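# Mount wire spool on rewinder spindle against drive disc

## Task

Put the wound wire spool on the rewinding machine's spindle and push it fully in until it sits flush on the drive disc, with the disc's drive pin passing through one of the holes in the spool's flange.

## Robot and tools

Robot: two arms in simulation, left_arm carrying a left hand and right_arm carrying a right hand (mirror images), each with sixteen finger motors. Cameras: cam_high, cam_low, cam_left_wrist, cam_right_wrist, all 672x504. A two-camera stand is fixed to the floor behind the arms.

Scene frame: origin at table-top height, halfway between the nominal arm bases; +z up, +x out across the table, +y toward left_arm. Left/right in images need not match arm names. Calibrated bases: left_arm at (+0.026, +0.262, 0) m, quat_wxyz (+1.000, 0, 0, -0.029); right_arm at (+0.044, -0.306, 0) m, quat_wxyz (+1.000, 0, 0, -0.004). Reported hand positions and orientations can be wrong by a few centimetres, worse at long reach.

Hand point axes (right hand): +z runs along straightened fingers toward the tips; +x crosses the palm away from the thumb; +y points out of the back, since the palm face is at y = -0.062 m. On the left hand +x points toward the thumb instead. The hand point sits just beyond the index/middle knuckles. Straight fingertips reach about z = +0.122 m; the thumb root is 0.013 m to the thumb side at y = -0.075, z = -0.079. A rigid mast near the wrist on the palm side (x +0.05 to +0.10 on the right hand, sign flipped on the left; z -0.16 to -0.11; up to y = +0.06) can strike objects. Digit tips have 0.03 m rubber caps.

Tool execute_actions: argument actions is a list of actions; each action is a list of 1 to 15 rows, one row per 1/30 s control step. A short action repeats its final row for the remaining steps; each action lasts 0.5 s. Every row is one flat list of 48 numbers, each in [-1, 1], covering both arms even if one stays still, in this order: left_arm dx, dy, dz, rx, ry, rz; left hand's sixteen hinge numbers; left current_limit; left speed; then the same 24 for right_arm and right hand.

Arm numbers dx..rz are an offset, not a pose: they give the desired hand-point pose relative to that arm's Hand target at the moment the action begins, expressed in that Hand target's own axes. Scale: 1.0 equals 0.6 m for dx, dy, dz and 180 degrees for the rotation vector (rx, ry, rz). All rows of one action measure from the same start, not from the previous row; the next action starts from the new Hand target, so sending the same offset again moves further. All zeros re-requests the current target. Orientation commands are clipped to within 40 degrees of the measured orientation. The hand often stops short of the target (friction, weight; the right elbow sags under load, so aim higher); if it remains short, send the missing amount as a further offset. To stop pushing on something, set the target back behind the hand point.

Hand numbers, order fixed: index_mcp, index_abd, index_pip, index_dip, middle_mcp, middle_abd, middle_pip, middle_dip, ring_mcp, ring_abd, ring_pip, ring_dip, thumb_cmc, thumb_axl, thumb_mcp, thumb_ipl. Each is an absolute goal angle scaled between the hinge stops (degrees at +1 and -1; value when straight): finger _mcp (-18, +128; +0.75), _abd sideways (-60, +60; 0.00), _pip (-29, +108; +0.58), _dip (-21, +117; +0.70); moving toward -1 curls toward the palm, or for _abd swings away from the thumb. thumb_cmc (-20, +120; +0.71) toward -1 brings the thumb in front of the palm; thumb_axl (-27, +140; +0.68) rotates it about its own line; thumb_mcp (-69, +109; +0.23) and thumb_ipl (-77, +108; +0.17) bend it. A 0 is a real goal; to keep a hand unchanged, resend its hand_goal, hand_current_limit and hand_speed. current_limit maps -1..+1 to 0..550 mA (minimum 11 mA); speed sets goal motion at (speed+1)/2 of 8.5 rad/s. Initial values +0.4 and -0.6; last values persist. Grip force arises only while a goal lies past the object surface.

Optional cameras: list of names, ["all"], or []; omitted/null gives all images only for an empty actions list. An unknown name invalidates the call. An empty actions list returns a fuller state plus images.

Results: end_effector_position (m) and end_effector_quat_wxyz per arm in scene frame; Hand target (last commanded, clipped pose); step readings of position during motion; Joint positions, velocities ("within noise" when still) and torques (offset, scaled, noisy; numbers 3 and 4 wrap at ±28 N m). Per motor: hand_goal, hand_measured, hand_current_ma (positive pushes toward -1), hand_state (moving, goal, blocked, overload). Joint limits (rad): waist ±2.880, shoulder 0 to 3.142, elbow 0 to 3.019, wrist pitch -1.693 to 1.571, wrist yaw ±1.571, wrist roll ±2.094.

Tool zoom_image: camera (one of the four) and region [x0, y0, x1, y1] in pixels, at most 504 by 504, from the camera's newest image only.

Tool finished_scene: optional scene = 1; ends the scene permanently. The spool must remain seated without the robot.

Avoid: objects leaving the table, drops, releasing a moving part, hard impacts with fixed or heavy things, any contact or squeeze between the two arms or hands (can end the scene), and motor currents at 495 mA or more for 5 s (the motor shuts off for 10 s). Long holding, stretched-out poses or pushing at unreachable targets heat joints; MOTOR HOT warns at 85 °C, and at 100 °C the arm goes limp for 30 to 60 s. Arm stops discard new hand commands. Loose objects may get nudged occasionally. Time spent thinking lets the scene run on with the last command held.

Each tool is called in YAML: its name, and indented under it one key for each argument.

## Session

execute_actions:
  actions: []

Scene clock: 0.00 s.
left_arm: end_effector_position=(+0.4871, +0.4476, +0.2852) hand_goal=(+0.754, +0.000, +0.576, +0.696, +0.754, +0.000, +0.576, +0.696, +0.754, +0.000, +0.576, +0.696, +0.714, +0.678, +0.226, +0.168) hand_measured=(+0.754, +0.000, +0.576, +0.696, +0.754, +0.000, +0.576, +0.696, +0.754, +0.000, +0.576, +0.696, +0.714, +0.678, +0.226, +0.168) hand_current_ma=(+0, +0, +0, +0, +0, +0, +0, +0, +0, +0, +0, +0, +0, +0, +0, +0) hand_state=(goal, goal, goal, goal, goal, goal, goal, goal, goal, goal, goal, goal, goal, goal, goal, goal) hand_current_limit=0.40 hand_speed=-0.60 end_effector_quat_wxyz=(-0.235, +0.856, +0.432, +0.161) | right_arm: end_effector_position=(+0.6834, -0.2787, +0.1263) hand_goal=(+0.754, +0.000, +0.576, +0.696, +0.754, +0.000, +0.576, +0.696, +0.754, +0.000, +0.576, +0.696, +0.714, +0.678, +0.226, +0.168) hand_measured=(+0.754, +0.000, +0.576, +0.696, +0.754, +0.000, +0.576, +0.696, +0.754, +0.000, +0.576, +0.696, +0.714, +0.678, +0.226, +0.168) hand_current_ma=(+0, +0, +0, +0, +0, +0, +0, +0, +0, +0, +0, +0, +0, +0, +0, +0) hand_state=(goal, goal, goal, goal, goal, goal, goal, goal, goal, goal, goal, goal, goal, goal, goal, goal) hand_current_limit=0.40 hand_speed=-0.60 end_effector_quat_wxyz=(-0.358, +0.926, +0.084, +0.082)
Joint positions: left_arm=[0.376 1.294 1.293 -1.292 -0.513 1.029] | right_arm=[-0.033 2.01 1.858 -1.332 -0.749 1.383]
Joint velocities: within noise
Joint torques (N m): no reading
Heat: left arm: hottest elbow 31 °C; right arm: hottest elbow 32 °C.
Hand target: left_arm +0.4929, +0.4495, +0.2994; -0.233, +0.852, +0.434, +0.175 | right_arm +0.6914, -0.2789, +0.1386; -0.356, +0.925, +0.090, +0.096

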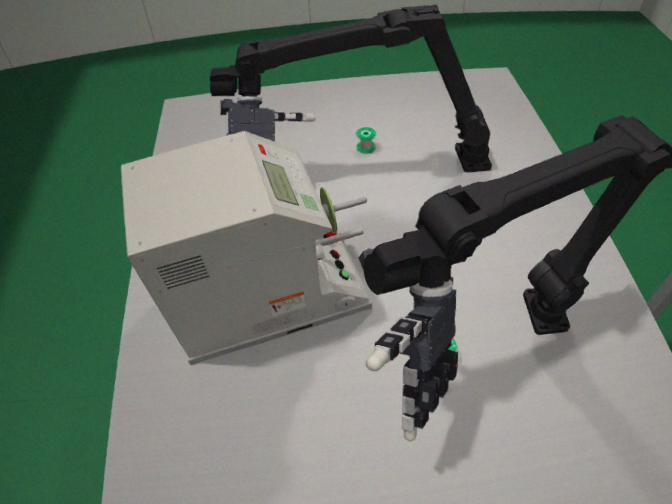

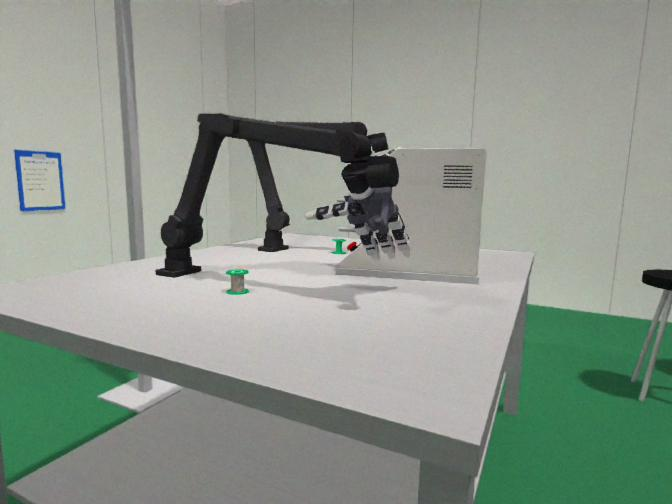

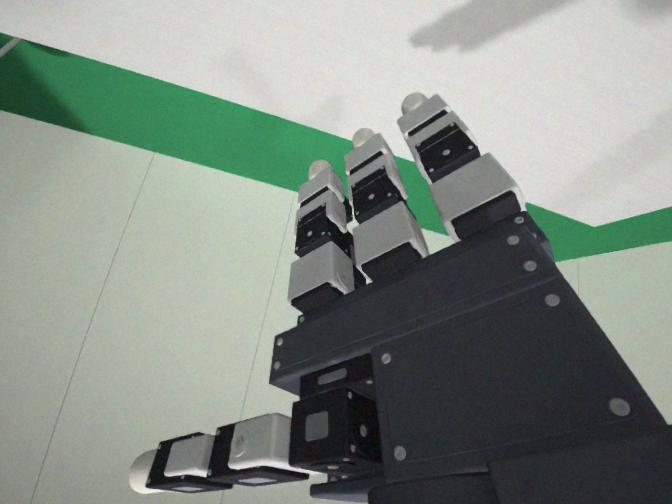

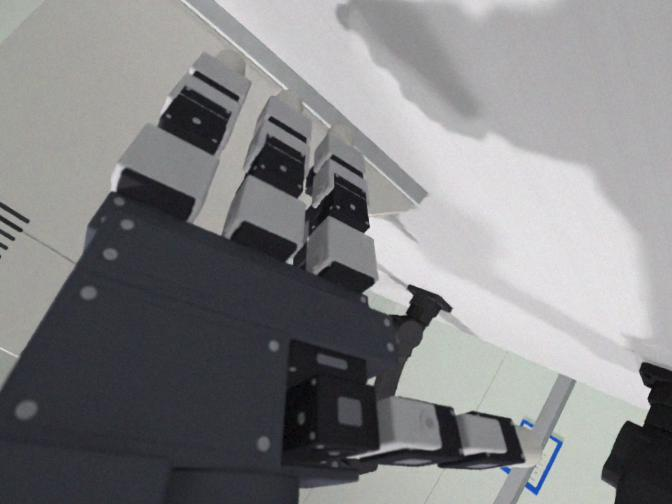

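zoom_image:
  camera: "cam_low"
  region: [200, 210, 400, 310]

zoom_image:
  camera: "cam_high"
  region: [240, 100, 480, 280]

zoom_image:
  camera: "cam_high"
  region: [400, 300, 500, 380]

Scaled by 2.520 from the camera's 672x504 image, which has a finer 960x720 frame.

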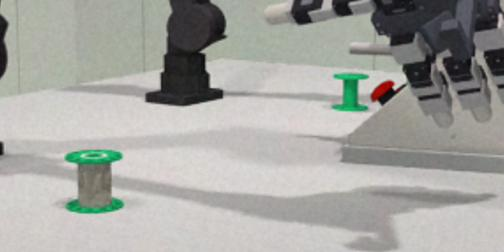

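Scaled by 2.100 from the camera's 672x504 image, which has a finer 960x720 frame.

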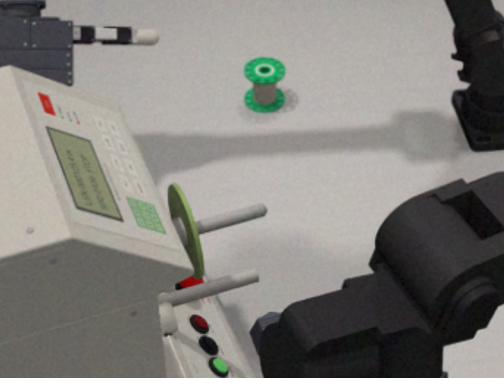

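Scaled by 5.040 from the camera's 672x504 image, which has a finer 960x720 frame.

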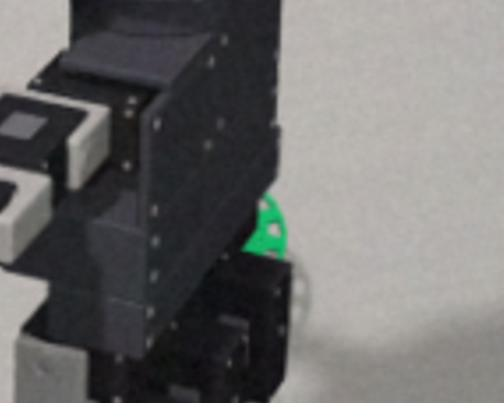

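zoom_image:
  camera: "cam_high"
  region: [420, 60, 620, 210]

zoom_image:
  camera: "cam_high"
  region: [480, 220, 640, 340]

zoom_image:
  camera: "cam_low"
  region: [140, 90, 500, 360]

zoom_image:
  camera: "cam_high"
  region: [100, 100, 400, 370]

Scaled by 2.520 from the camera's 672x504 image, which has a finer 960x720 frame.

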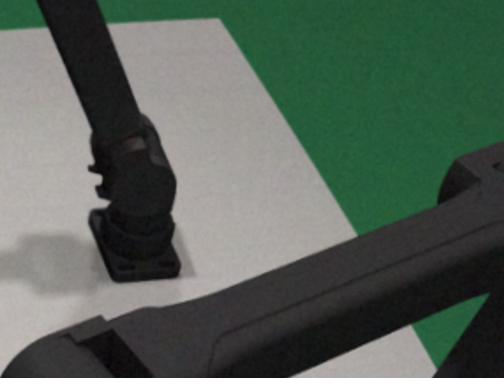

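Scaled by 3.150 from the camera's 672x504 image, which has a finer 960x720 frame.

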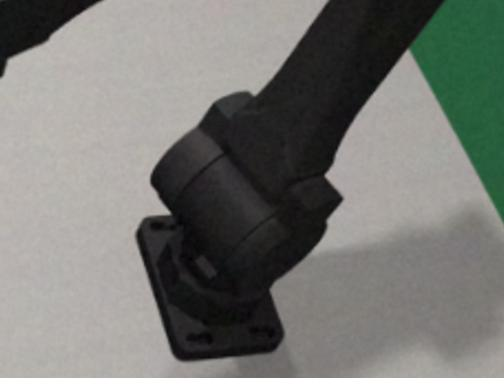

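Scaled by 1.400 from the camera's 672x504 image, which has a finer 960x720 frame.

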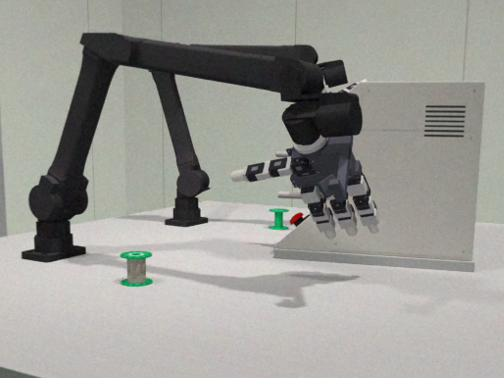

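Scaled by 1.680 from the camera's 672x504 image, which has a finer 960x720 frame.

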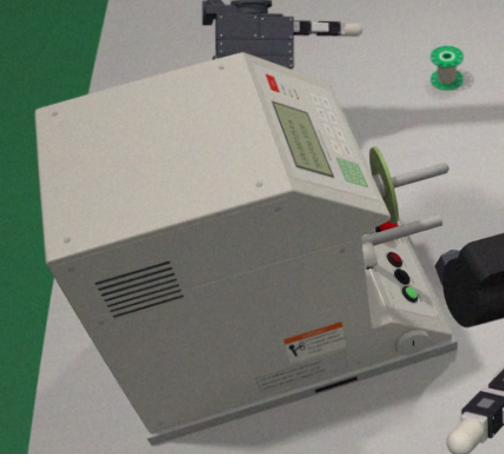

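zoom_image:
  camera: "cam_low"
  region: [290, 170, 410, 280]

zoom_image:
  camera: "cam_high"
  region: [290, 160, 400, 320]

zoom_image:
  camera: "cam_high"
  region: [340, 110, 400, 170]

Scaled by 4.200 from the camera's 672x504 image, which has a finer 960x720 frame.

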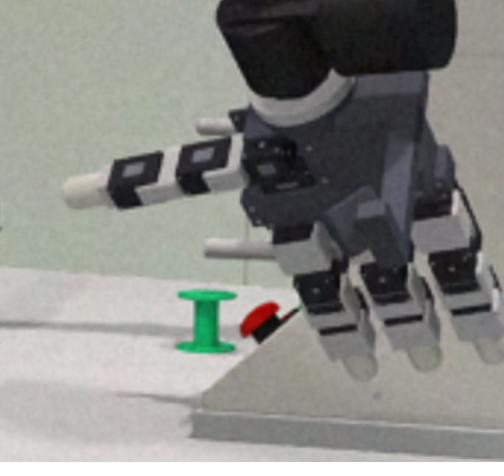

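Scaled by 3.150 from the camera's 672x504 image, which has a finer 960x720 frame.

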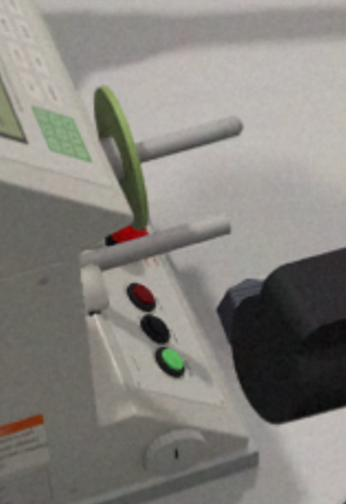

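Scaled by 8.400 from the camera's 672x504 image, which has a finer 960x720 frame.

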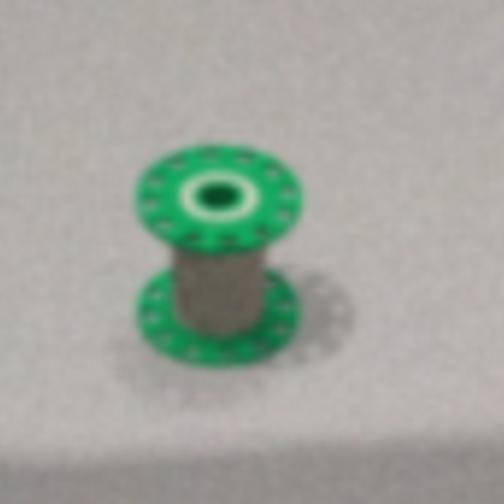

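execute_actions:
  actions:
    - [[0,0,0,0,0,0,0.754,0,0.576,0.696,0.754,0,0.576,0.696,0.754,0,0.576,0.696,0.714,0.678,0.226,0.168,0.4,-0.6,-0.0228,-0.0100,-0.0178,0,0,0,0.754,0,0.576,0.696,0.754,0,0.576,0.696,0.754,0,0.576,0.696,0.714,0.678,0.226,0.168,0.4,-0.6],[0,0,0,0,0,0,0.754,0,0.576,0.696,0.754,0,0.576,0.696,0.754,0,0.576,0.696,0.714,0.678,0.226,0.168,0.4,-0.6,-0.0456,-0.0200,-0.0356,0,0,0,0.754,0,0.576,0.696,0.754,0,0.576,0.696,0.754,0,0.576,0.696,0.714,0.678,0.226,0.168,0.4,-0.6],[0,0,0,0,0,0,0.754,0,0.576,0.696,0.754,0,0.576,0.696,0.754,0,0.576,0.696,0.714,0.678,0.226,0.168,0.4,-0.6,-0.0684,-0.0301,-0.0534,0,0,0,0.754,0,0.576,0.696,0.754,0,0.576,0.696,0.754,0,0.576,0.696,0.714,0.678,0.226,0.168,0.4,-0.6]]
    - [[0,0,0,0,0,0,0.754,0,0.576,0.696,0.754,0,0.576,0.696,0.754,0,0.576,0.696,0.714,0.678,0.226,0.168,0.4,-0.6,-0.0684,-0.0301,-0.0534,0,0,0,0.754,0,0.576,0.696,0.754,0,0.576,0.696,0.754,0,0.576,0.696,0.714,0.678,0.226,0.168,0.4,-0.6]]
    - [[0,0,0,0,0,0,0.754,0,0.576,0.696,0.754,0,0.576,0.696,0.754,0,0.576,0.696,0.714,0.678,0.226,0.168,0.4,-0.6,-0.0684,-0.0301,-0.0534,0,0,0,0.754,0,0.576,0.696,0.754,0,0.576,0.696,0.754,0,0.576,0.696,0.714,0.678,0.226,0.168,0.4,-0.6]]

Scene clock: 30.07 s.
left_arm: end_effector_position=(+0.4871, +0.4476, +0.2852) hand_goal=(+0.754, +0.000, +0.576, +0.696, +0.754, +0.000, +0.576, +0.696, +0.754, +0.000, +0.576, +0.696, +0.714, +0.678, +0.226, +0.168) hand_measured=(+0.752, +0.000, +0.576, +0.696, +0.752, +0.000, +0.576, +0.696, +0.752, +0.000, +0.576, +0.696, +0.714, +0.678, +0.224, +0.168) hand_current_ma=(-1, +0, +0, +0, -1, +0, +0, +0, -1, +0, +0, +0, +0, +0, -1, +0) hand_state=(goal, goal, goal, goal, goal, goal, goal, goal, goal, goal, goal, goal, goal, goal, goal, goal) hand_current_limit=0.40 hand_speed=-0.60 end_effector_quat_wxyz=(-0.235, +0.856, +0.432, +0.161) | right_arm: end_effector_position=(+0.5517, -0.3138, +0.2129) hand_goal=(+0.754, +0.000, +0.576, +0.696, +0.754, +0.000, +0.576, +0.696, +0.754, +0.000, +0.576, +0.696, +0.714, +0.678, +0.226, +0.168) hand_measured=(+0.748, +0.000, +0.576, +0.696, +0.748, +0.000, +0.576, +0.696, +0.748, +0.000, +0.576, +0.696, +0.710, +0.678, +0.224, +0.168) hand_current_ma=(-3, +0, +0, +0, -3, +0, +0, +0, -4, +0, +0, +0, -3, +0, -1, +0) hand_state=(goal, goal, goal, goal, goal, goal, goal, goal, goal, goal, goal, goal, goal, goal, goal, goal) hand_current_limit=0.40 hand_speed=-0.60 end_effector_quat_wxyz=(-0.355, +0.926, +0.090, +0.097)
Joint positions: left_arm=[0.376 1.294 1.293 -1.292 -0.513 1.029] | right_arm=[-0.114 1.624 1.541 -1.443 -0.752 1.272]
Joint torques (N m): left_arm=[-0.15 -7.82 11.41 0.9 -0.53 -0.01] | right_arm=[0.26 -13.74 7.1 0.03 -0.86 -0.09]
Heat: left arm: hottest elbow 37 °C; right arm: hottest elbow 35 °C.
Hand target: left_arm +0.4929, +0.4495, +0.2994; -0.233, +0.852, +0.434, +0.175 | right_arm +0.5489, -0.3166, +0.2136; -0.356, +0.925, +0.089, +0.096
Off the commanded pose: left_arm 0.015 m, 2 deg | right_arm 0.004 m, 0 deg.
Step readings (end_effector_position of left_arm | right_arm):
0: (+0.4871, +0.4476, +0.2852) | (+0.6834, -0.2787, +0.1263)
1: (+0.4871, +0.4476, +0.2852) | (+0.6834, -0.2787, +0.1263)
2: (+0.4871, +0.4476, +0.2852) | (+0.6834, -0.2787, +0.1263)
4: (+0.4871, +0.4476, +0.2852) | (+0.6787, -0.2787, +0.1258)
8: (+0.4871, +0.4476, +0.2852) | (+0.6541, -0.2803, +0.1294)
15: (+0.4871, +0.4476, +0.2852) | (+0.6473, -0.2853, +0.1580)
16: (+0.4871, +0.4476, +0.2852) | (+0.6470, -0.2855, +0.1606)
17: (+0.4871, +0.4476, +0.2852) | (+0.6440, -0.2867, +0.1618)
19: (+0.4871, +0.4476, +0.2852) | (+0.6315, -0.2895, +0.1623)
23: (+0.4871, +0.4476, +0.2852) | (+0.6049, -0.2951, +0.1673)
30: (+0.4871, +0.4476, +0.2852) | (+0.6007, -0.3011, +0.1853)
31: (+0.4871, +0.4476, +0.2852) | (+0.6003, -0.3011, +0.1861)
32: (+0.4871, +0.4476, +0.2852) | (+0.5975, -0.3014, +0.1858)
34: (+0.4871, +0.4476, +0.2852) | (+0.5846, -0.3021, +0.1840)
38: (+0.4871, +0.4476, +0.2852) | (+0.5582, -0.3071, +0.1897)
45: (+0.4871, +0.4476, +0.2852) | (+0.5519, -0.3139, +0.2123)

execute_actions:
  actions:
    - [[0,0,0,0,0,0,0.754,0,0.576,0.696,0.754,0,0.576,0.696,0.754,0,0.576,0.696,0.714,0.678,0.226,0.168,0.4,-0.6,-0.0642,-0.0141,-0.0490,0,0,0,0.754,0,0.576,0.696,0.754,0,0.576,0.696,0.754,0,0.576,0.696,0.714,0.678,0.226,0.168,0.4,-0.6]]
    - [[0,0,0,0,0,0,0.754,0,0.576,0.696,0.754,0,0.576,0.696,0.754,0,0.576,0.696,0.714,0.678,0.226,0.168,0.4,-0.6,-0.0642,-0.0141,-0.0490,0,0,0,0.754,0,0.576,0.696,0.754,0,0.576,0.696,0.754,0,0.576,0.696,0.714,0.678,0.226,0.168,0.4,-0.6]]
    - [[0,0,0,0,0,0,0.754,0,0.576,0.696,0.754,0,0.576,0.696,0.754,0,0.576,0.696,0.714,0.678,0.226,0.168,0.4,-0.6,-0.0642,-0.0141,-0.0490,0,0,0,0.754,0,0.576,0.696,0.754,0,0.576,0.696,0.754,0,0.576,0.696,0.714,0.678,0.226,0.168,0.4,-0.6]]
    - [[0,0,0,0,0,0,0.754,0,0.576,0.696,0.754,0,0.576,0.696,0.754,0,0.576,0.696,0.714,0.678,0.226,0.168,0.4,-0.6,-0.0642,-0.0141,-0.0490,0,0,0,0.754,0,0.576,0.696,0.754,0,0.576,0.696,0.754,0,0.576,0.696,0.714,0.678,0.226,0.168,0.4,-0.6]]
    - [[0,0,0,0,0,0,0.754,0,0.576,0.696,0.754,0,0.576,0.696,0.754,0,0.576,0.696,0.714,0.678,0.226,0.168,0.4,-0.6,0,0,0,0.0353,0.0753,0.0620,0.754,0,0.576,0.696,0.754,0,0.576,0.696,0.754,0,0.576,0.696,0.714,0.678,0.226,0.168,0.4,-0.6]]
    - [[0,0,0,0,0,0,0.754,0,0.576,0.696,0.754,0,0.576,0.696,0.754,0,0.576,0.696,0.714,0.678,0.226,0.168,0.4,-0.6,0,0,0,0.0353,0.0753,0.0620,0.754,0,0.576,0.696,0.754,0,0.576,0.696,0.754,0,0.576,0.696,0.714,0.678,0.226,0.168,0.4,-0.6]]
  cameras: ["all"]

Scene clock: 34.87 s.
left_arm: end_effector_position=(+0.4871, +0.4476, +0.2852) hand_goal=(+0.754, +0.000, +0.576, +0.696, +0.754, +0.000, +0.576, +0.696, +0.754, +0.000, +0.576, +0.696, +0.714, +0.678, +0.226, +0.168) hand_measured=(+0.752, +0.000, +0.576, +0.696, +0.752, +0.000, +0.576, +0.696, +0.752, +0.000, +0.576, +0.696, +0.714, +0.678, +0.224, +0.168) hand_current_ma=(-1, +0, +0, +0, -1, +0, +0, +0, -1, +0, +0, +0, +0, +0, -1, +0) hand_state=(goal, goal, goal, goal, goal, goal, goal, goal, goal, goal, goal, goal, goal, goal, goal, goal) hand_current_limit=0.40 hand_speed=-0.60 end_effector_quat_wxyz=(-0.235, +0.856, +0.432, +0.161) | right_arm: end_effector_position=(+0.3790, -0.3862, +0.2826) hand_goal=(+0.754, +0.000, +0.576, +0.696, +0.754, +0.000, +0.576, +0.696, +0.754, +0.000, +0.576, +0.696, +0.714, +0.678, +0.226, +0.168) hand_measured=(+0.746, +0.000, +0.576, +0.696, +0.746, +0.000, +0.576, +0.696, +0.744, +0.000, +0.576, +0.696, +0.708, +0.678, +0.224, +0.168) hand_current_ma=(-7, +0, +0, +0, -7, +0, +0, +0, -7, +0, +0, +0, -4, +0, -1, +0) hand_state=(goal, goal, goal, goal, goal, goal, goal, goal, goal, goal, goal, goal, goal, goal, goal, goal) hand_current_limit=0.40 hand_speed=-0.60 end_effector_quat_wxyz=(-0.482, +0.832, -0.163, +0.222)
Joint positions: left_arm=[0.376 1.294 1.293 -1.292 -0.513 1.029] | right_arm=[-0.575 1.16 1.177 -1.5 -1.117 1.429]
Joint torques (N m): left_arm=[-0.09 -7.94 11.45 0.87 -0.53 -0.01] | right_arm=[0.85 -7.36 7.05 0.83 -0.98 0.1]
Heat: left arm: hottest elbow 37 °C; right arm: hottest elbow 36 °C.
Hand target: left_arm +0.4929, +0.4495, +0.2994; -0.233, +0.852, +0.434, +0.175 | right_arm +0.3789, -0.3864, +0.2837; -0.478, +0.832, -0.165, +0.228
Off the commanded pose: left_arm 0.015 m, 2 deg | right_arm 0.001 m, 1 deg.
Step readings (end_effector_position of left_arm | right_arm):
0: (+0.4871, +0.4476, +0.2852) | (+0.5518, -0.3138, +0.2129)
1: (+0.4871, +0.4476, +0.2852) | (+0.5515, -0.3137, +0.2126)
2: (+0.4871, +0.4476, +0.2852) | (+0.5493, -0.3145, +0.2119)
4: (+0.4871, +0.4476, +0.2852) | (+0.5385, -0.3160, +0.2095)
8: (+0.4871, +0.4476, +0.2852) | (+0.5159, -0.3245, +0.2119)
15: (+0.4871, +0.4476, +0.2852) | (+0.5091, -0.3321, +0.2283)
16: (+0.4871, +0.4476, +0.2852) | (+0.5087, -0.3320, +0.2288)
17: (+0.4871, +0.4476, +0.2852) | (+0.5064, -0.3328, +0.2287)
19: (+0.4871, +0.4476, +0.2852) | (+0.4961, -0.3341, +0.2275)
23: (+0.4871, +0.4476, +0.2852) | (+0.4743, -0.3425, +0.2320)
30: (+0.4871, +0.4476, +0.2852) | (+0.4659, -0.3490, +0.2468)
31: (+0.4871, +0.4476, +0.2852) | (+0.4655, -0.3490, +0.2470)
32: (+0.4871, +0.4476, +0.2852) | (+0.4636, -0.3498, +0.2468)
34: (+0.4871, +0.4476, +0.2852) | (+0.4539, -0.3515, +0.2456)
38: (+0.4871, +0.4476, +0.2852) | (+0.4328, -0.3612, +0.2506)
45: (+0.4871, +0.4476, +0.2852) | (+0.4246, -0.3666, +0.2664)
46: (+0.4871, +0.4476, +0.2852) | (+0.4243, -0.3666, +0.2665)
47: (+0.4871, +0.4476, +0.2852) | (+0.4226, -0.3675, +0.2659)
49: (+0.4871, +0.4476, +0.2852) | (+0.4131, -0.3706, +0.2628)
53: (+0.4871, +0.4476, +0.2852) | (+0.3924, -0.3805, +0.2675)
60: (+0.4871, +0.4476, +0.2852) | (+0.3823, -0.3830, +0.2865)
61: (+0.4871, +0.4476, +0.2852) | (+0.3825, -0.3825, +0.2868)
62: (+0.4871, +0.4476, +0.2852) | (+0.3837, -0.3791, +0.2877)
64: (+0.4871, +0.4476, +0.2852) | (+0.3861, -0.3734, +0.2906)
68: (+0.4871, +0.4476, +0.2852) | (+0.3839, -0.3841, +0.2921)
75: (+0.4871, +0.4476, +0.2852) | (+0.3813, -0.3863, +0.2880)
76: (+0.4871, +0.4476, +0.2852) | (+0.3813, -0.3852, +0.2881)
77: (+0.4871, +0.4476, +0.2852) | (+0.3825, -0.3815, +0.2890)
79: (+0.4871, +0.4476, +0.2852) | (+0.3856, -0.3756, +0.2902)
83: (+0.4871, +0.4476, +0.2852) | (+0.3842, -0.3853, +0.2813)
90: (+0.4871, +0.4476, +0.2852) | (+0.3822, -0.3886, +0.2772)

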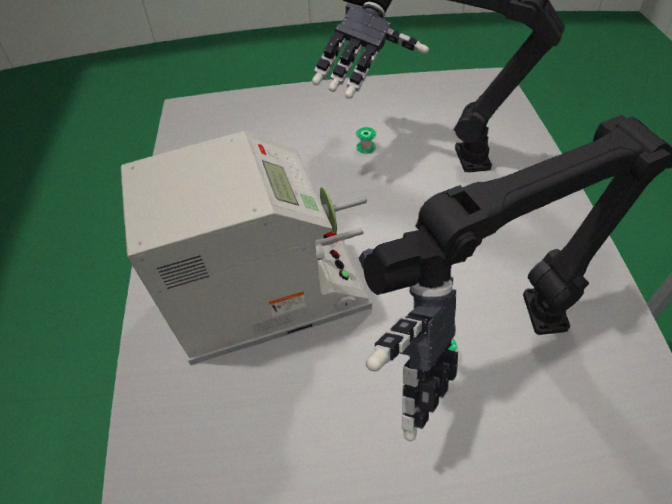

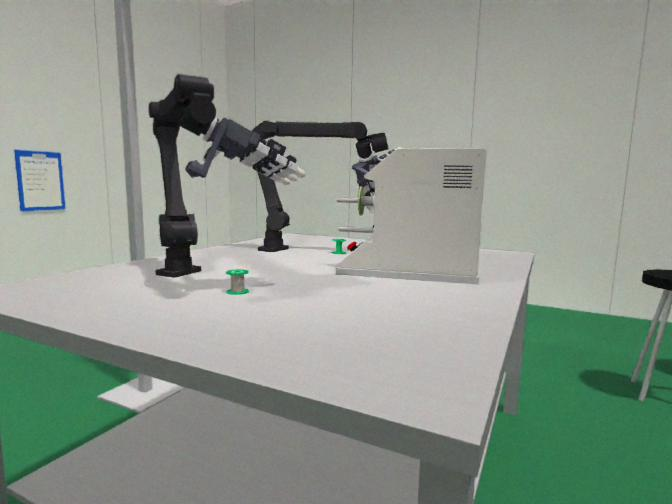

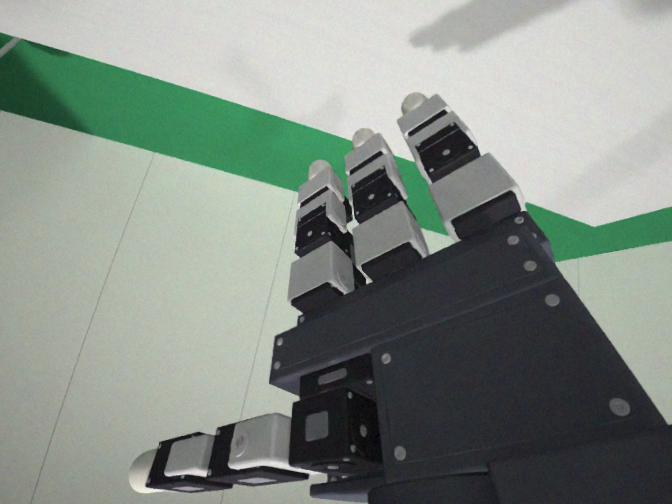

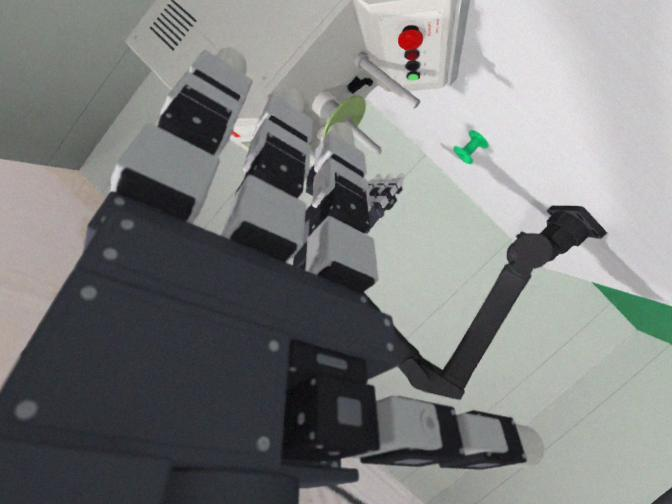

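zoom_image:
  camera: "cam_low"
  region: [320, 170, 400, 280]

zoom_image:
  camera: "cam_right_wrist"
  region: [280, 0, 500, 240]

Scaled by 4.582 from the camera's 672x504 image, which has a finer 960x720 frame.

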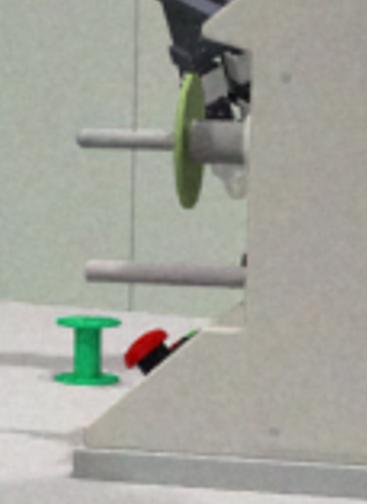

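Scaled by 2.100 from the camera's 672x504 image, which has a finer 960x720 frame.

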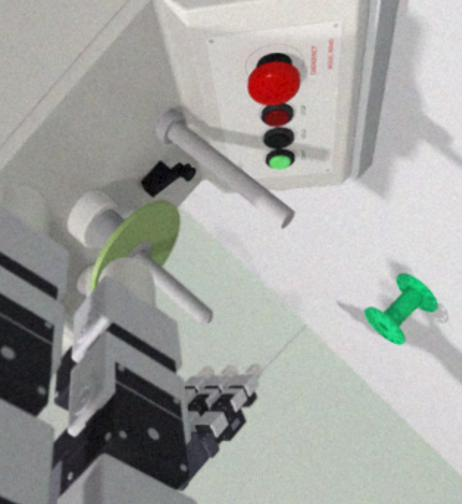

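execute_actions:
  actions:
    - [[0,0,0,0,0,0,0.754,0,0.576,0.696,0.754,0,0.576,0.696,0.754,0,0.576,0.696,0.714,0.678,0.226,0.168,0.4,-0.6,0,0,0,0.0353,0.0753,0.0620,0.137,-0.12,0.576,0.26,0.137,0.12,0.576,0.26,0.754,0,0.576,0.696,-0.6,0.678,0.393,0.168,0.4,-0.6]]
    - [[0,0,0,0,0,0,0.754,0,0.576,0.696,0.754,0,0.576,0.696,0.754,0,0.576,0.696,0.714,0.678,0.226,0.168,0.4,-0.6,0,0,0,0.0353,0.0753,0.0620,0.137,-0.12,0.576,0.26,0.137,0.12,0.576,0.26,0.754,0,0.576,0.696,-0.6,0.678,0.393,0.168,0.4,-0.6]]
    - [[0,0,0,0,0,0,0.754,0,0.576,0.696,0.754,0,0.576,0.696,0.754,0,0.576,0.696,0.714,0.678,0.226,0.168,0.4,-0.6,0,0,0,0,0,0,0.137,-0.12,0.576,0.26,0.137,0.12,0.576,0.26,0.754,0,0.576,0.696,-0.6,0.678,0.393,0.168,0.4,-0.6]]
  cameras: ["all"]

Scene clock: 39.53 s.
left_arm: end_effector_position=(+0.4871, +0.4476, +0.2852) hand_goal=(+0.754, +0.000, +0.576, +0.696, +0.754, +0.000, +0.576, +0.696, +0.754, +0.000, +0.576, +0.696, +0.714, +0.678, +0.226, +0.168) hand_measured=(+0.752, +0.000, +0.576, +0.696, +0.752, +0.000, +0.576, +0.696, +0.752, +0.000, +0.576, +0.696, +0.714, +0.678, +0.224, +0.168) hand_current_ma=(-1, +0, +0, +0, -1, +0, +0, +0, -1, +0, +0, +0, +0, +0, -1, +0) hand_state=(goal, goal, goal, goal, goal, goal, goal, goal, goal, goal, goal, goal, goal, goal, goal, goal) hand_current_limit=0.40 hand_speed=-0.60 end_effector_quat_wxyz=(-0.235, +0.856, +0.432, +0.161) | right_arm: end_effector_position=(+0.3762, -0.3844, +0.2850) hand_goal=(+0.138, -0.120, +0.576, +0.260, +0.138, +0.120, +0.576, +0.260, +0.754, +0.000, +0.576, +0.696, -0.600, +0.678, +0.394, +0.168) hand_measured=(+0.134, -0.094, +0.576, +0.262, +0.134, +0.096, +0.576, +0.264, +0.744, +0.000, +0.576, +0.696, -0.598, +0.678, +0.388, +0.168) hand_current_ma=(-2, +29, +0, +1, -2, -23, +0, +1, -9, +0, +0, +0, +1, +0, -4, +0) hand_state=(goal, blocked, goal, goal, goal, blocked, goal, goal, goal, goal, goal, goal, goal, goal, goal, goal) hand_current_limit=0.40 hand_speed=-0.60 end_effector_quat_wxyz=(-0.575, +0.717, -0.306, +0.250)
Joint positions: left_arm=[0.376 1.294 1.293 -1.292 -0.513 1.029] | right_arm=[-0.687 1.052 0.993 -1.014 -1.325 2.073]
Joint torques (N m): left_arm=[-0.32 -8 11.44 0.9 -0.54 -0.02] | right_arm=[0.67 -5.48 7.69 1.36 -0.78 0.07]
Heat: left arm: hottest elbow 38 °C; right arm: hottest elbow 36 °C.
Hand target: left_arm +0.4929, +0.4495, +0.2994; -0.233, +0.852, +0.434, +0.175 | right_arm +0.3789, -0.3863, +0.2836; -0.548, +0.652, -0.401, +0.336
Off the commanded pose: left_arm 0.015 m, 2 deg | right_arm 0.004 m, 17 deg.
joint sent to its limit (right arm) — joint 6 (wrist roll), upper limit. The joint targets are off in orientation, not in position.
Step readings (end_effector_position of left_arm | right_arm):
0: (+0.4871, +0.4476, +0.2852) | (+0.3789, -0.3862, +0.2826)
1: (+0.4871, +0.4476, +0.2852) | (+0.3792, -0.3857, +0.2826)
2: (+0.4871, +0.4476, +0.2852) | (+0.3816, -0.3832, +0.2841)
4: (+0.4871, +0.4476, +0.2852) | (+0.3853, -0.3795, +0.2857)
8: (+0.4871, +0.4476, +0.2852) | (+0.3830, -0.3870, +0.2796)
15: (+0.4871, +0.4476, +0.2852) | (+0.3826, -0.3902, +0.2784)
16: (+0.4871, +0.4476, +0.2852) | (+0.3824, -0.3899, +0.2793)
17: (+0.4871, +0.4476, +0.2852) | (+0.3825, -0.3877, +0.2815)
19: (+0.4871, +0.4476, +0.2852) | (+0.3823, -0.3834, +0.2866)
23: (+0.4871, +0.4476, +0.2852) | (+0.3796, -0.3852, +0.2860)
30: (+0.4871, +0.4476, +0.2852) | (+0.3771, -0.3844, +0.2857)
31: (+0.4871, +0.4476, +0.2852) | (+0.3769, -0.3844, +0.2855)
32: (+0.4871, +0.4476, +0.2852) | (+0.3768, -0.3844, +0.2855)
34: (+0.4871, +0.4476, +0.2852) | (+0.3766, -0.3844, +0.2853)
38: (+0.4871, +0.4476, +0.2852) | (+0.3763, -0.3843, +0.2851)
45: (+0.4871, +0.4476, +0.2852) | (+0.3762, -0.3843, +0.2850)

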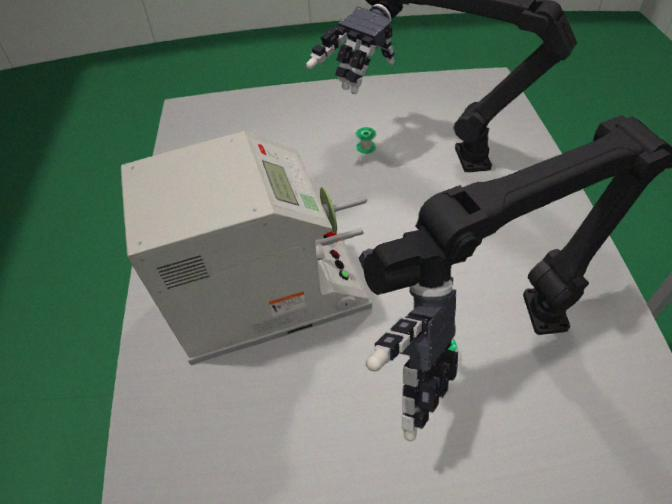

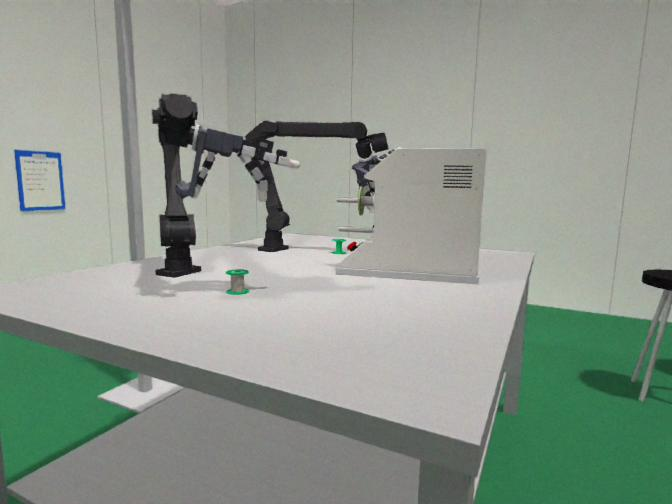

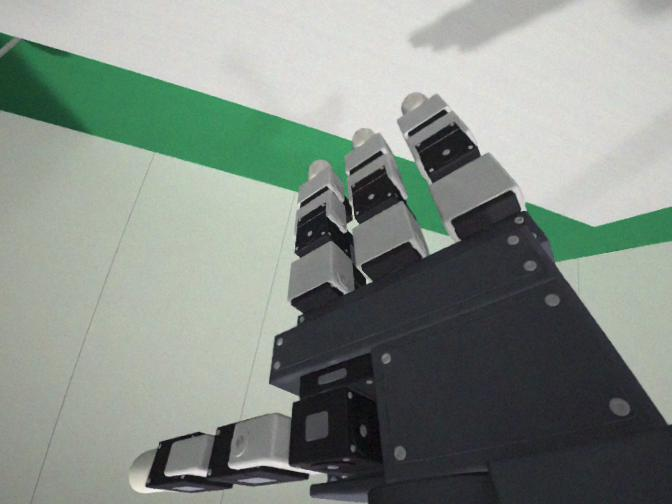

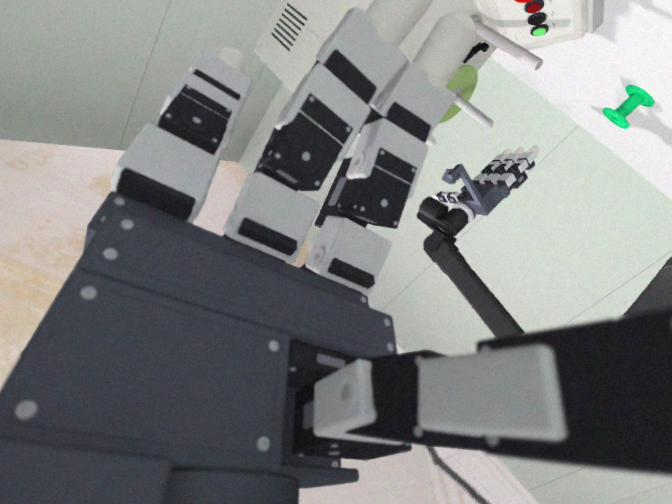

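execute_actions:
  actions:
    - [[0,0,0,0,0,0,0.754,0,0.576,0.696,0.754,0,0.576,0.696,0.754,0,0.576,0.696,0.714,0.678,0.226,0.168,0.4,-0.6,0,0,0,0,-0.104,-0.0184,0.137,-0.08,0.576,0.26,0.137,0.08,0.576,0.26,0.754,0,0.576,0.696,-0.6,0.678,0.393,0.168,0.4,-0.6]]
    - [[0,0,0,0,0,0,0.754,0,0.576,0.696,0.754,0,0.576,0.696,0.754,0,0.576,0.696,0.714,0.678,0.226,0.168,0.4,-0.6,0,0,0,0,0,0,0.137,-0.08,0.576,0.26,0.137,0.08,0.576,0.26,0.754,0,0.576,0.696,-0.6,0.678,0.393,0.168,0.4,-0.6]]
  cameras: ["cam_high","cam_right_wrist"]

Scene clock: 42.27 s.
left_arm: end_effector_position=(+0.4871, +0.4476, +0.2852) hand_goal=(+0.754, +0.000, +0.576, +0.696, +0.754, +0.000, +0.576, +0.696, +0.754, +0.000, +0.576, +0.696, +0.714, +0.678, +0.226, +0.168) hand_measured=(+0.752, +0.000, +0.576, +0.696, +0.752, +0.000, +0.576, +0.696, +0.752, +0.000, +0.576, +0.696, +0.714, +0.678, +0.224, +0.168) hand_current_ma=(-1, +0, +0, +0, -1, +0, +0, +0, -1, +0, +0, +0, +0, +0, -1, +0) hand_state=(goal, goal, goal, goal, goal, goal, goal, goal, goal, goal, goal, goal, goal, goal, goal, goal) hand_current_limit=0.40 hand_speed=-0.60 end_effector_quat_wxyz=(-0.235, +0.856, +0.432, +0.161) | right_arm: end_effector_position=(+0.3738, -0.3782, +0.2747) hand_goal=(+0.138, -0.080, +0.576, +0.260, +0.138, +0.080, +0.576, +0.260, +0.754, +0.000, +0.576, +0.696, -0.600, +0.678, +0.394, +0.168) hand_measured=(+0.134, -0.080, +0.576, +0.262, +0.134, +0.080, +0.576, +0.264, +0.744, +0.000, +0.576, +0.696, -0.598, +0.678, +0.388, +0.168) hand_current_ma=(-2, +0, +0, +1, -2, +0, +0, +1, -9, +0, +0, +0, +1, +0, -4, +0) hand_state=(goal, goal, goal, goal, goal, goal, goal, goal, goal, goal, goal, goal, goal, goal, goal, goal) hand_current_limit=0.40 hand_speed=-0.60 end_effector_quat_wxyz=(-0.598, +0.710, -0.291, +0.232)
Joint positions: left_arm=[0.376 1.294 1.293 -1.292 -0.513 1.029] | right_arm=[-0.69 1.098 0.993 -1.131 -1.383 1.929]
Joint torques (N m): left_arm=[-0.15 -8.18 11.43 0.85 -0.53 -0.01] | right_arm=[-0.09 -5.36 9.69 0.34 -1.15 -0.08]
Heat: left arm: hottest elbow 38 °C; right arm: hottest elbow 37 °C.
Hand target: left_arm +0.4929, +0.4495, +0.2994; -0.233, +0.852, +0.434, +0.175 | right_arm +0.3789, -0.3864, +0.2837; -0.597, +0.709, -0.288, +0.241
Off the commanded pose: left_arm 0.015 m, 2 deg | right_arm 0.013 m, 1 deg.
Step readings (end_effector_position of left_arm | right_arm):
0: (+0.4871, +0.4476, +0.2852) | (+0.3762, -0.3844, +0.2850)
1: (+0.4871, +0.4476, +0.2852) | (+0.3762, -0.3843, +0.2850)
2: (+0.4871, +0.4476, +0.2852) | (+0.3765, -0.3835, +0.2859)
4: (+0.4871, +0.4476, +0.2852) | (+0.3765, -0.3808, +0.2872)
8: (+0.4871, +0.4476, +0.2852) | (+0.3758, -0.3789, +0.2835)
15: (+0.4871, +0.4476, +0.2852) | (+0.3749, -0.3788, +0.2762)
16: (+0.4871, +0.4476, +0.2852) | (+0.3747, -0.3787, +0.2760)
17: (+0.4871, +0.4476, +0.2852) | (+0.3744, -0.3785, +0.2758)
19: (+0.4871, +0.4476, +0.2852) | (+0.3741, -0.3783, +0.2756)
23: (+0.4871, +0.4476, +0.2852) | (+0.3737, -0.3781, +0.2753)
30: (+0.4871, +0.4476, +0.2852) | (+0.3737, -0.3781, +0.2749)
Images, in order (width x height): cam_high 672x504, cam_right_wrist 672x504.

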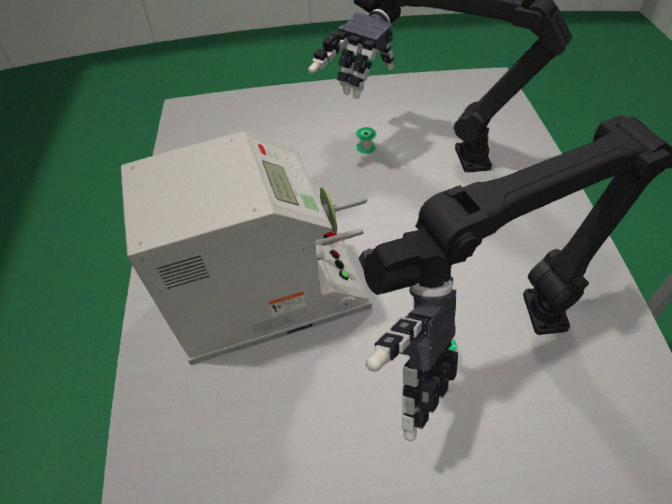

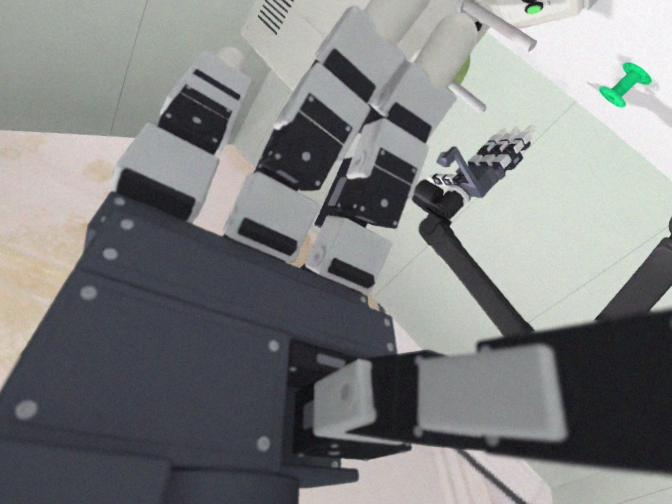

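zoom_image:
  camera: "cam_high"
  region: [300, 20, 420, 160]

Scaled by 3.600 from the camera's 672x504 image, which has a finer 960x720 frame.

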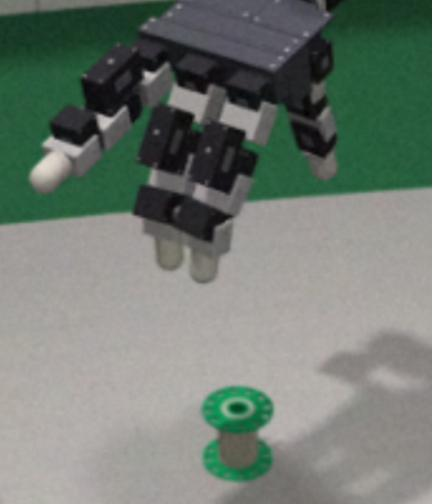

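execute_actions:
  actions:
    - [[0,0,0,0,0,0,0.754,0,0.576,0.696,0.754,0,0.576,0.696,0.754,0,0.576,0.696,0.714,0.678,0.226,0.168,0.4,-0.6,-0.0047,0.0931,0.0199,0,0,0,0.137,-0.08,0.576,0.26,0.137,0.08,0.576,0.26,0.754,0,0.576,0.696,-0.6,0.678,0.393,0.168,0.4,-0.6]]
    - [[0,0,0,0,0,0,0.754,0,0.576,0.696,0.754,0,0.576,0.696,0.754,0,0.576,0.696,0.714,0.678,0.226,0.168,0.4,-0.6,-0.0047,0.0931,0.0199,0,0,0,0.137,-0.08,0.576,0.26,0.137,0.08,0.576,0.26,0.754,0,0.576,0.696,-0.6,0.678,0.393,0.168,0.4,-0.6]]
  cameras: ["all"]

zoom_image:
  camera: "cam_high"
  region: [300, 50, 430, 190]

zoom_image:
  camera: "cam_low"
  region: [170, 130, 330, 310]

Scene clock: 46.73 s.
left_arm: end_effector_position=(+0.4871, +0.4476, +0.2852) hand_goal=(+0.754, +0.000, +0.576, +0.696, +0.754, +0.000, +0.576, +0.696, +0.754, +0.000, +0.576, +0.696, +0.714, +0.678, +0.226, +0.168) hand_measured=(+0.752, +0.000, +0.576, +0.696, +0.752, +0.000, +0.576, +0.696, +0.752, +0.000, +0.576, +0.696, +0.714, +0.678, +0.224, +0.168) hand_current_ma=(-1, +0, +0, +0, -1, +0, +0, +0, -1, +0, +0, +0, +0, +0, -1, +0) hand_state=(goal, goal, goal, goal, goal, goal, goal, goal, goal, goal, goal, goal, goal, goal, goal, goal) hand_current_limit=0.40 hand_speed=-0.60 end_effector_quat_wxyz=(-0.235, +0.856, +0.432, +0.161) | right_arm: end_effector_position=(+0.3775, -0.3806, +0.1706) hand_goal=(+0.138, -0.080, +0.576, +0.260, +0.138, +0.080, +0.576, +0.260, +0.754, +0.000, +0.576, +0.696, -0.600, +0.678, +0.394, +0.168) hand_measured=(+0.134, -0.080, +0.576, +0.262, +0.134, +0.080, +0.576, +0.264, +0.744, +0.000, +0.576, +0.696, -0.598, +0.678, +0.390, +0.168) hand_current_ma=(-3, +0, +0, +1, -3, +0, +0, +1, -9, +0, +0, +0, +1, +0, -4, +0) hand_state=(goal, goal, goal, goal, goal, goal, goal, goal, goal, goal, goal, goal, goal, goal, goal, goal) hand_current_limit=0.40 hand_speed=-0.60 end_effector_quat_wxyz=(-0.598, +0.709, -0.288, +0.239)
Joint positions: left_arm=[0.376 1.294 1.293 -1.292 -0.513 1.029] | right_arm=[-0.69 1.178 0.764 -0.783 -1.386 1.957]
Joint torques (N m): left_arm=[-0.15 -8.12 11.43 0.87 -0.53 -0.01] | right_arm=[1.03 -7 6.52 1.2 -0.89 0.07]
Heat: left arm: hottest elbow 38 °C; right arm: hottest elbow 37 °C.
Hand target: left_arm +0.4929, +0.4495, +0.2994; -0.233, +0.852, +0.434, +0.175 | right_arm +0.3776, -0.3792, +0.1695; -0.597, +0.709, -0.288, +0.241
Off the commanded pose: left_arm 0.015 m, 2 deg | right_arm 0.002 m, 0 deg.
Step readings (end_effector_position of left_arm | right_arm):
0: (+0.4871, +0.4476, +0.2852) | (+0.3737, -0.3782, +0.2746)
1: (+0.4871, +0.4476, +0.2852) | (+0.3738, -0.3782, +0.2746)
2: (+0.4871, +0.4476, +0.2852) | (+0.3742, -0.3786, +0.2737)
4: (+0.4871, +0.4476, +0.2852) | (+0.3751, -0.3791, +0.2675)
8: (+0.4871, +0.4476, +0.2852) | (+0.3720, -0.3765, +0.2412)
15: (+0.4871, +0.4476, +0.2852) | (+0.3760, -0.3799, +0.2265)
16: (+0.4871, +0.4476, +0.2852) | (+0.3768, -0.3805, +0.2265)
17: (+0.4871, +0.4476, +0.2852) | (+0.3774, -0.3811, +0.2240)
19: (+0.4871, +0.4476, +0.2852) | (+0.3766, -0.3804, +0.2140)
23: (+0.4871, +0.4476, +0.2852) | (+0.3704, -0.3752, +0.1834)
30: (+0.4871, +0.4476, +0.2852) | (+0.3752, -0.3790, +0.1695)

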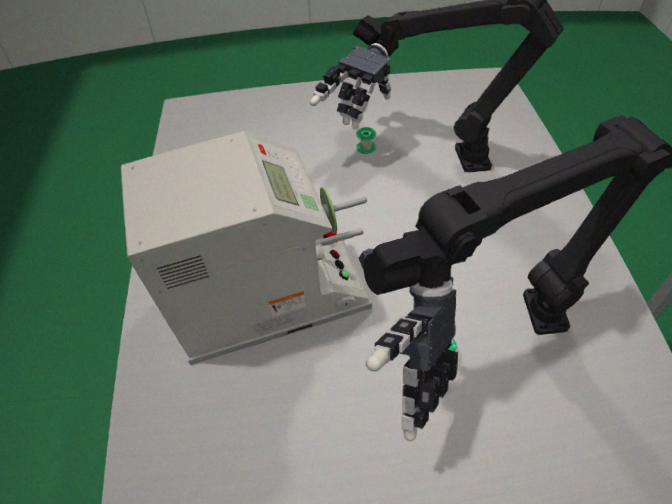

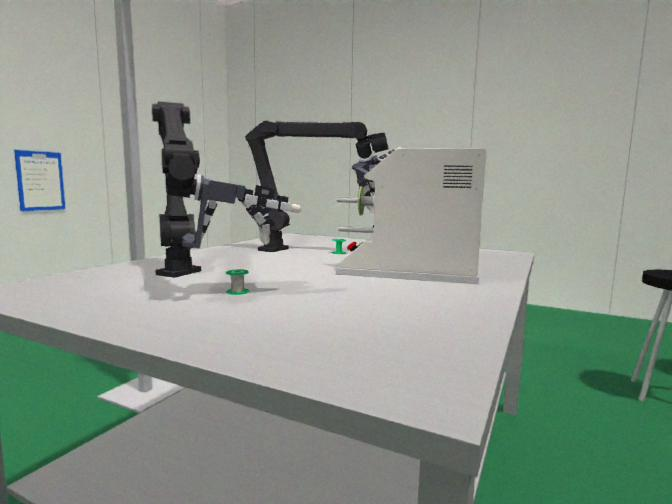

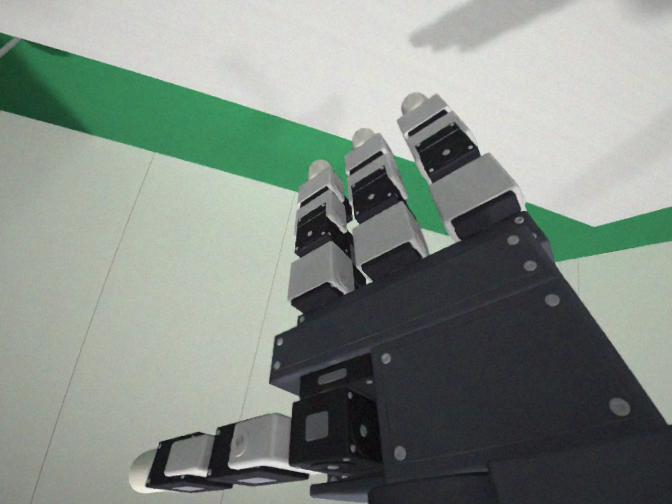

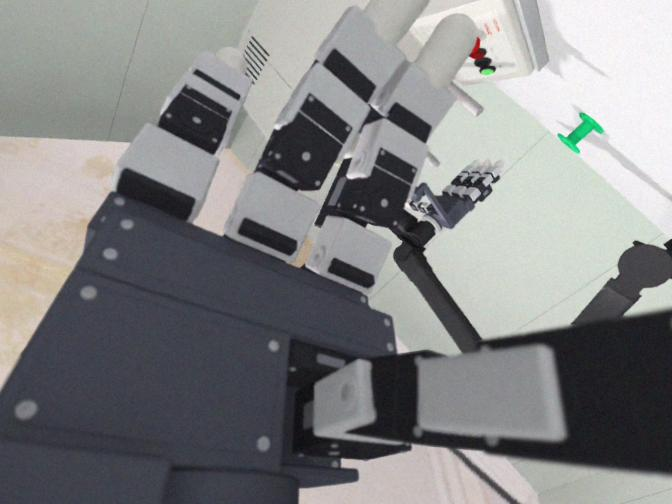

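Scaled by 3.600 from the camera's 672x504 image, which has a finer 960x720 frame.

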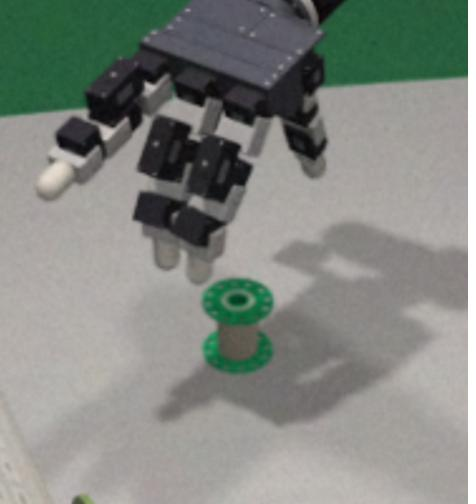

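Scaled by 2.800 from the camera's 672x504 image, which has a finer 960x720 frame.

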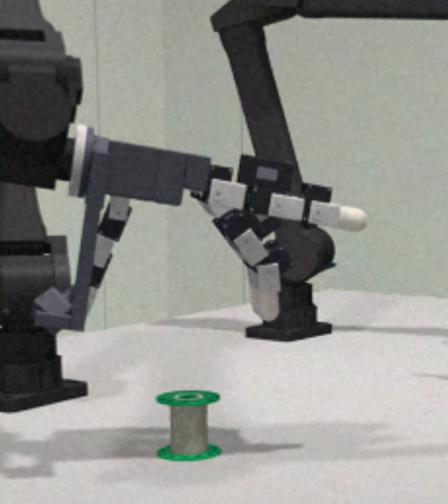

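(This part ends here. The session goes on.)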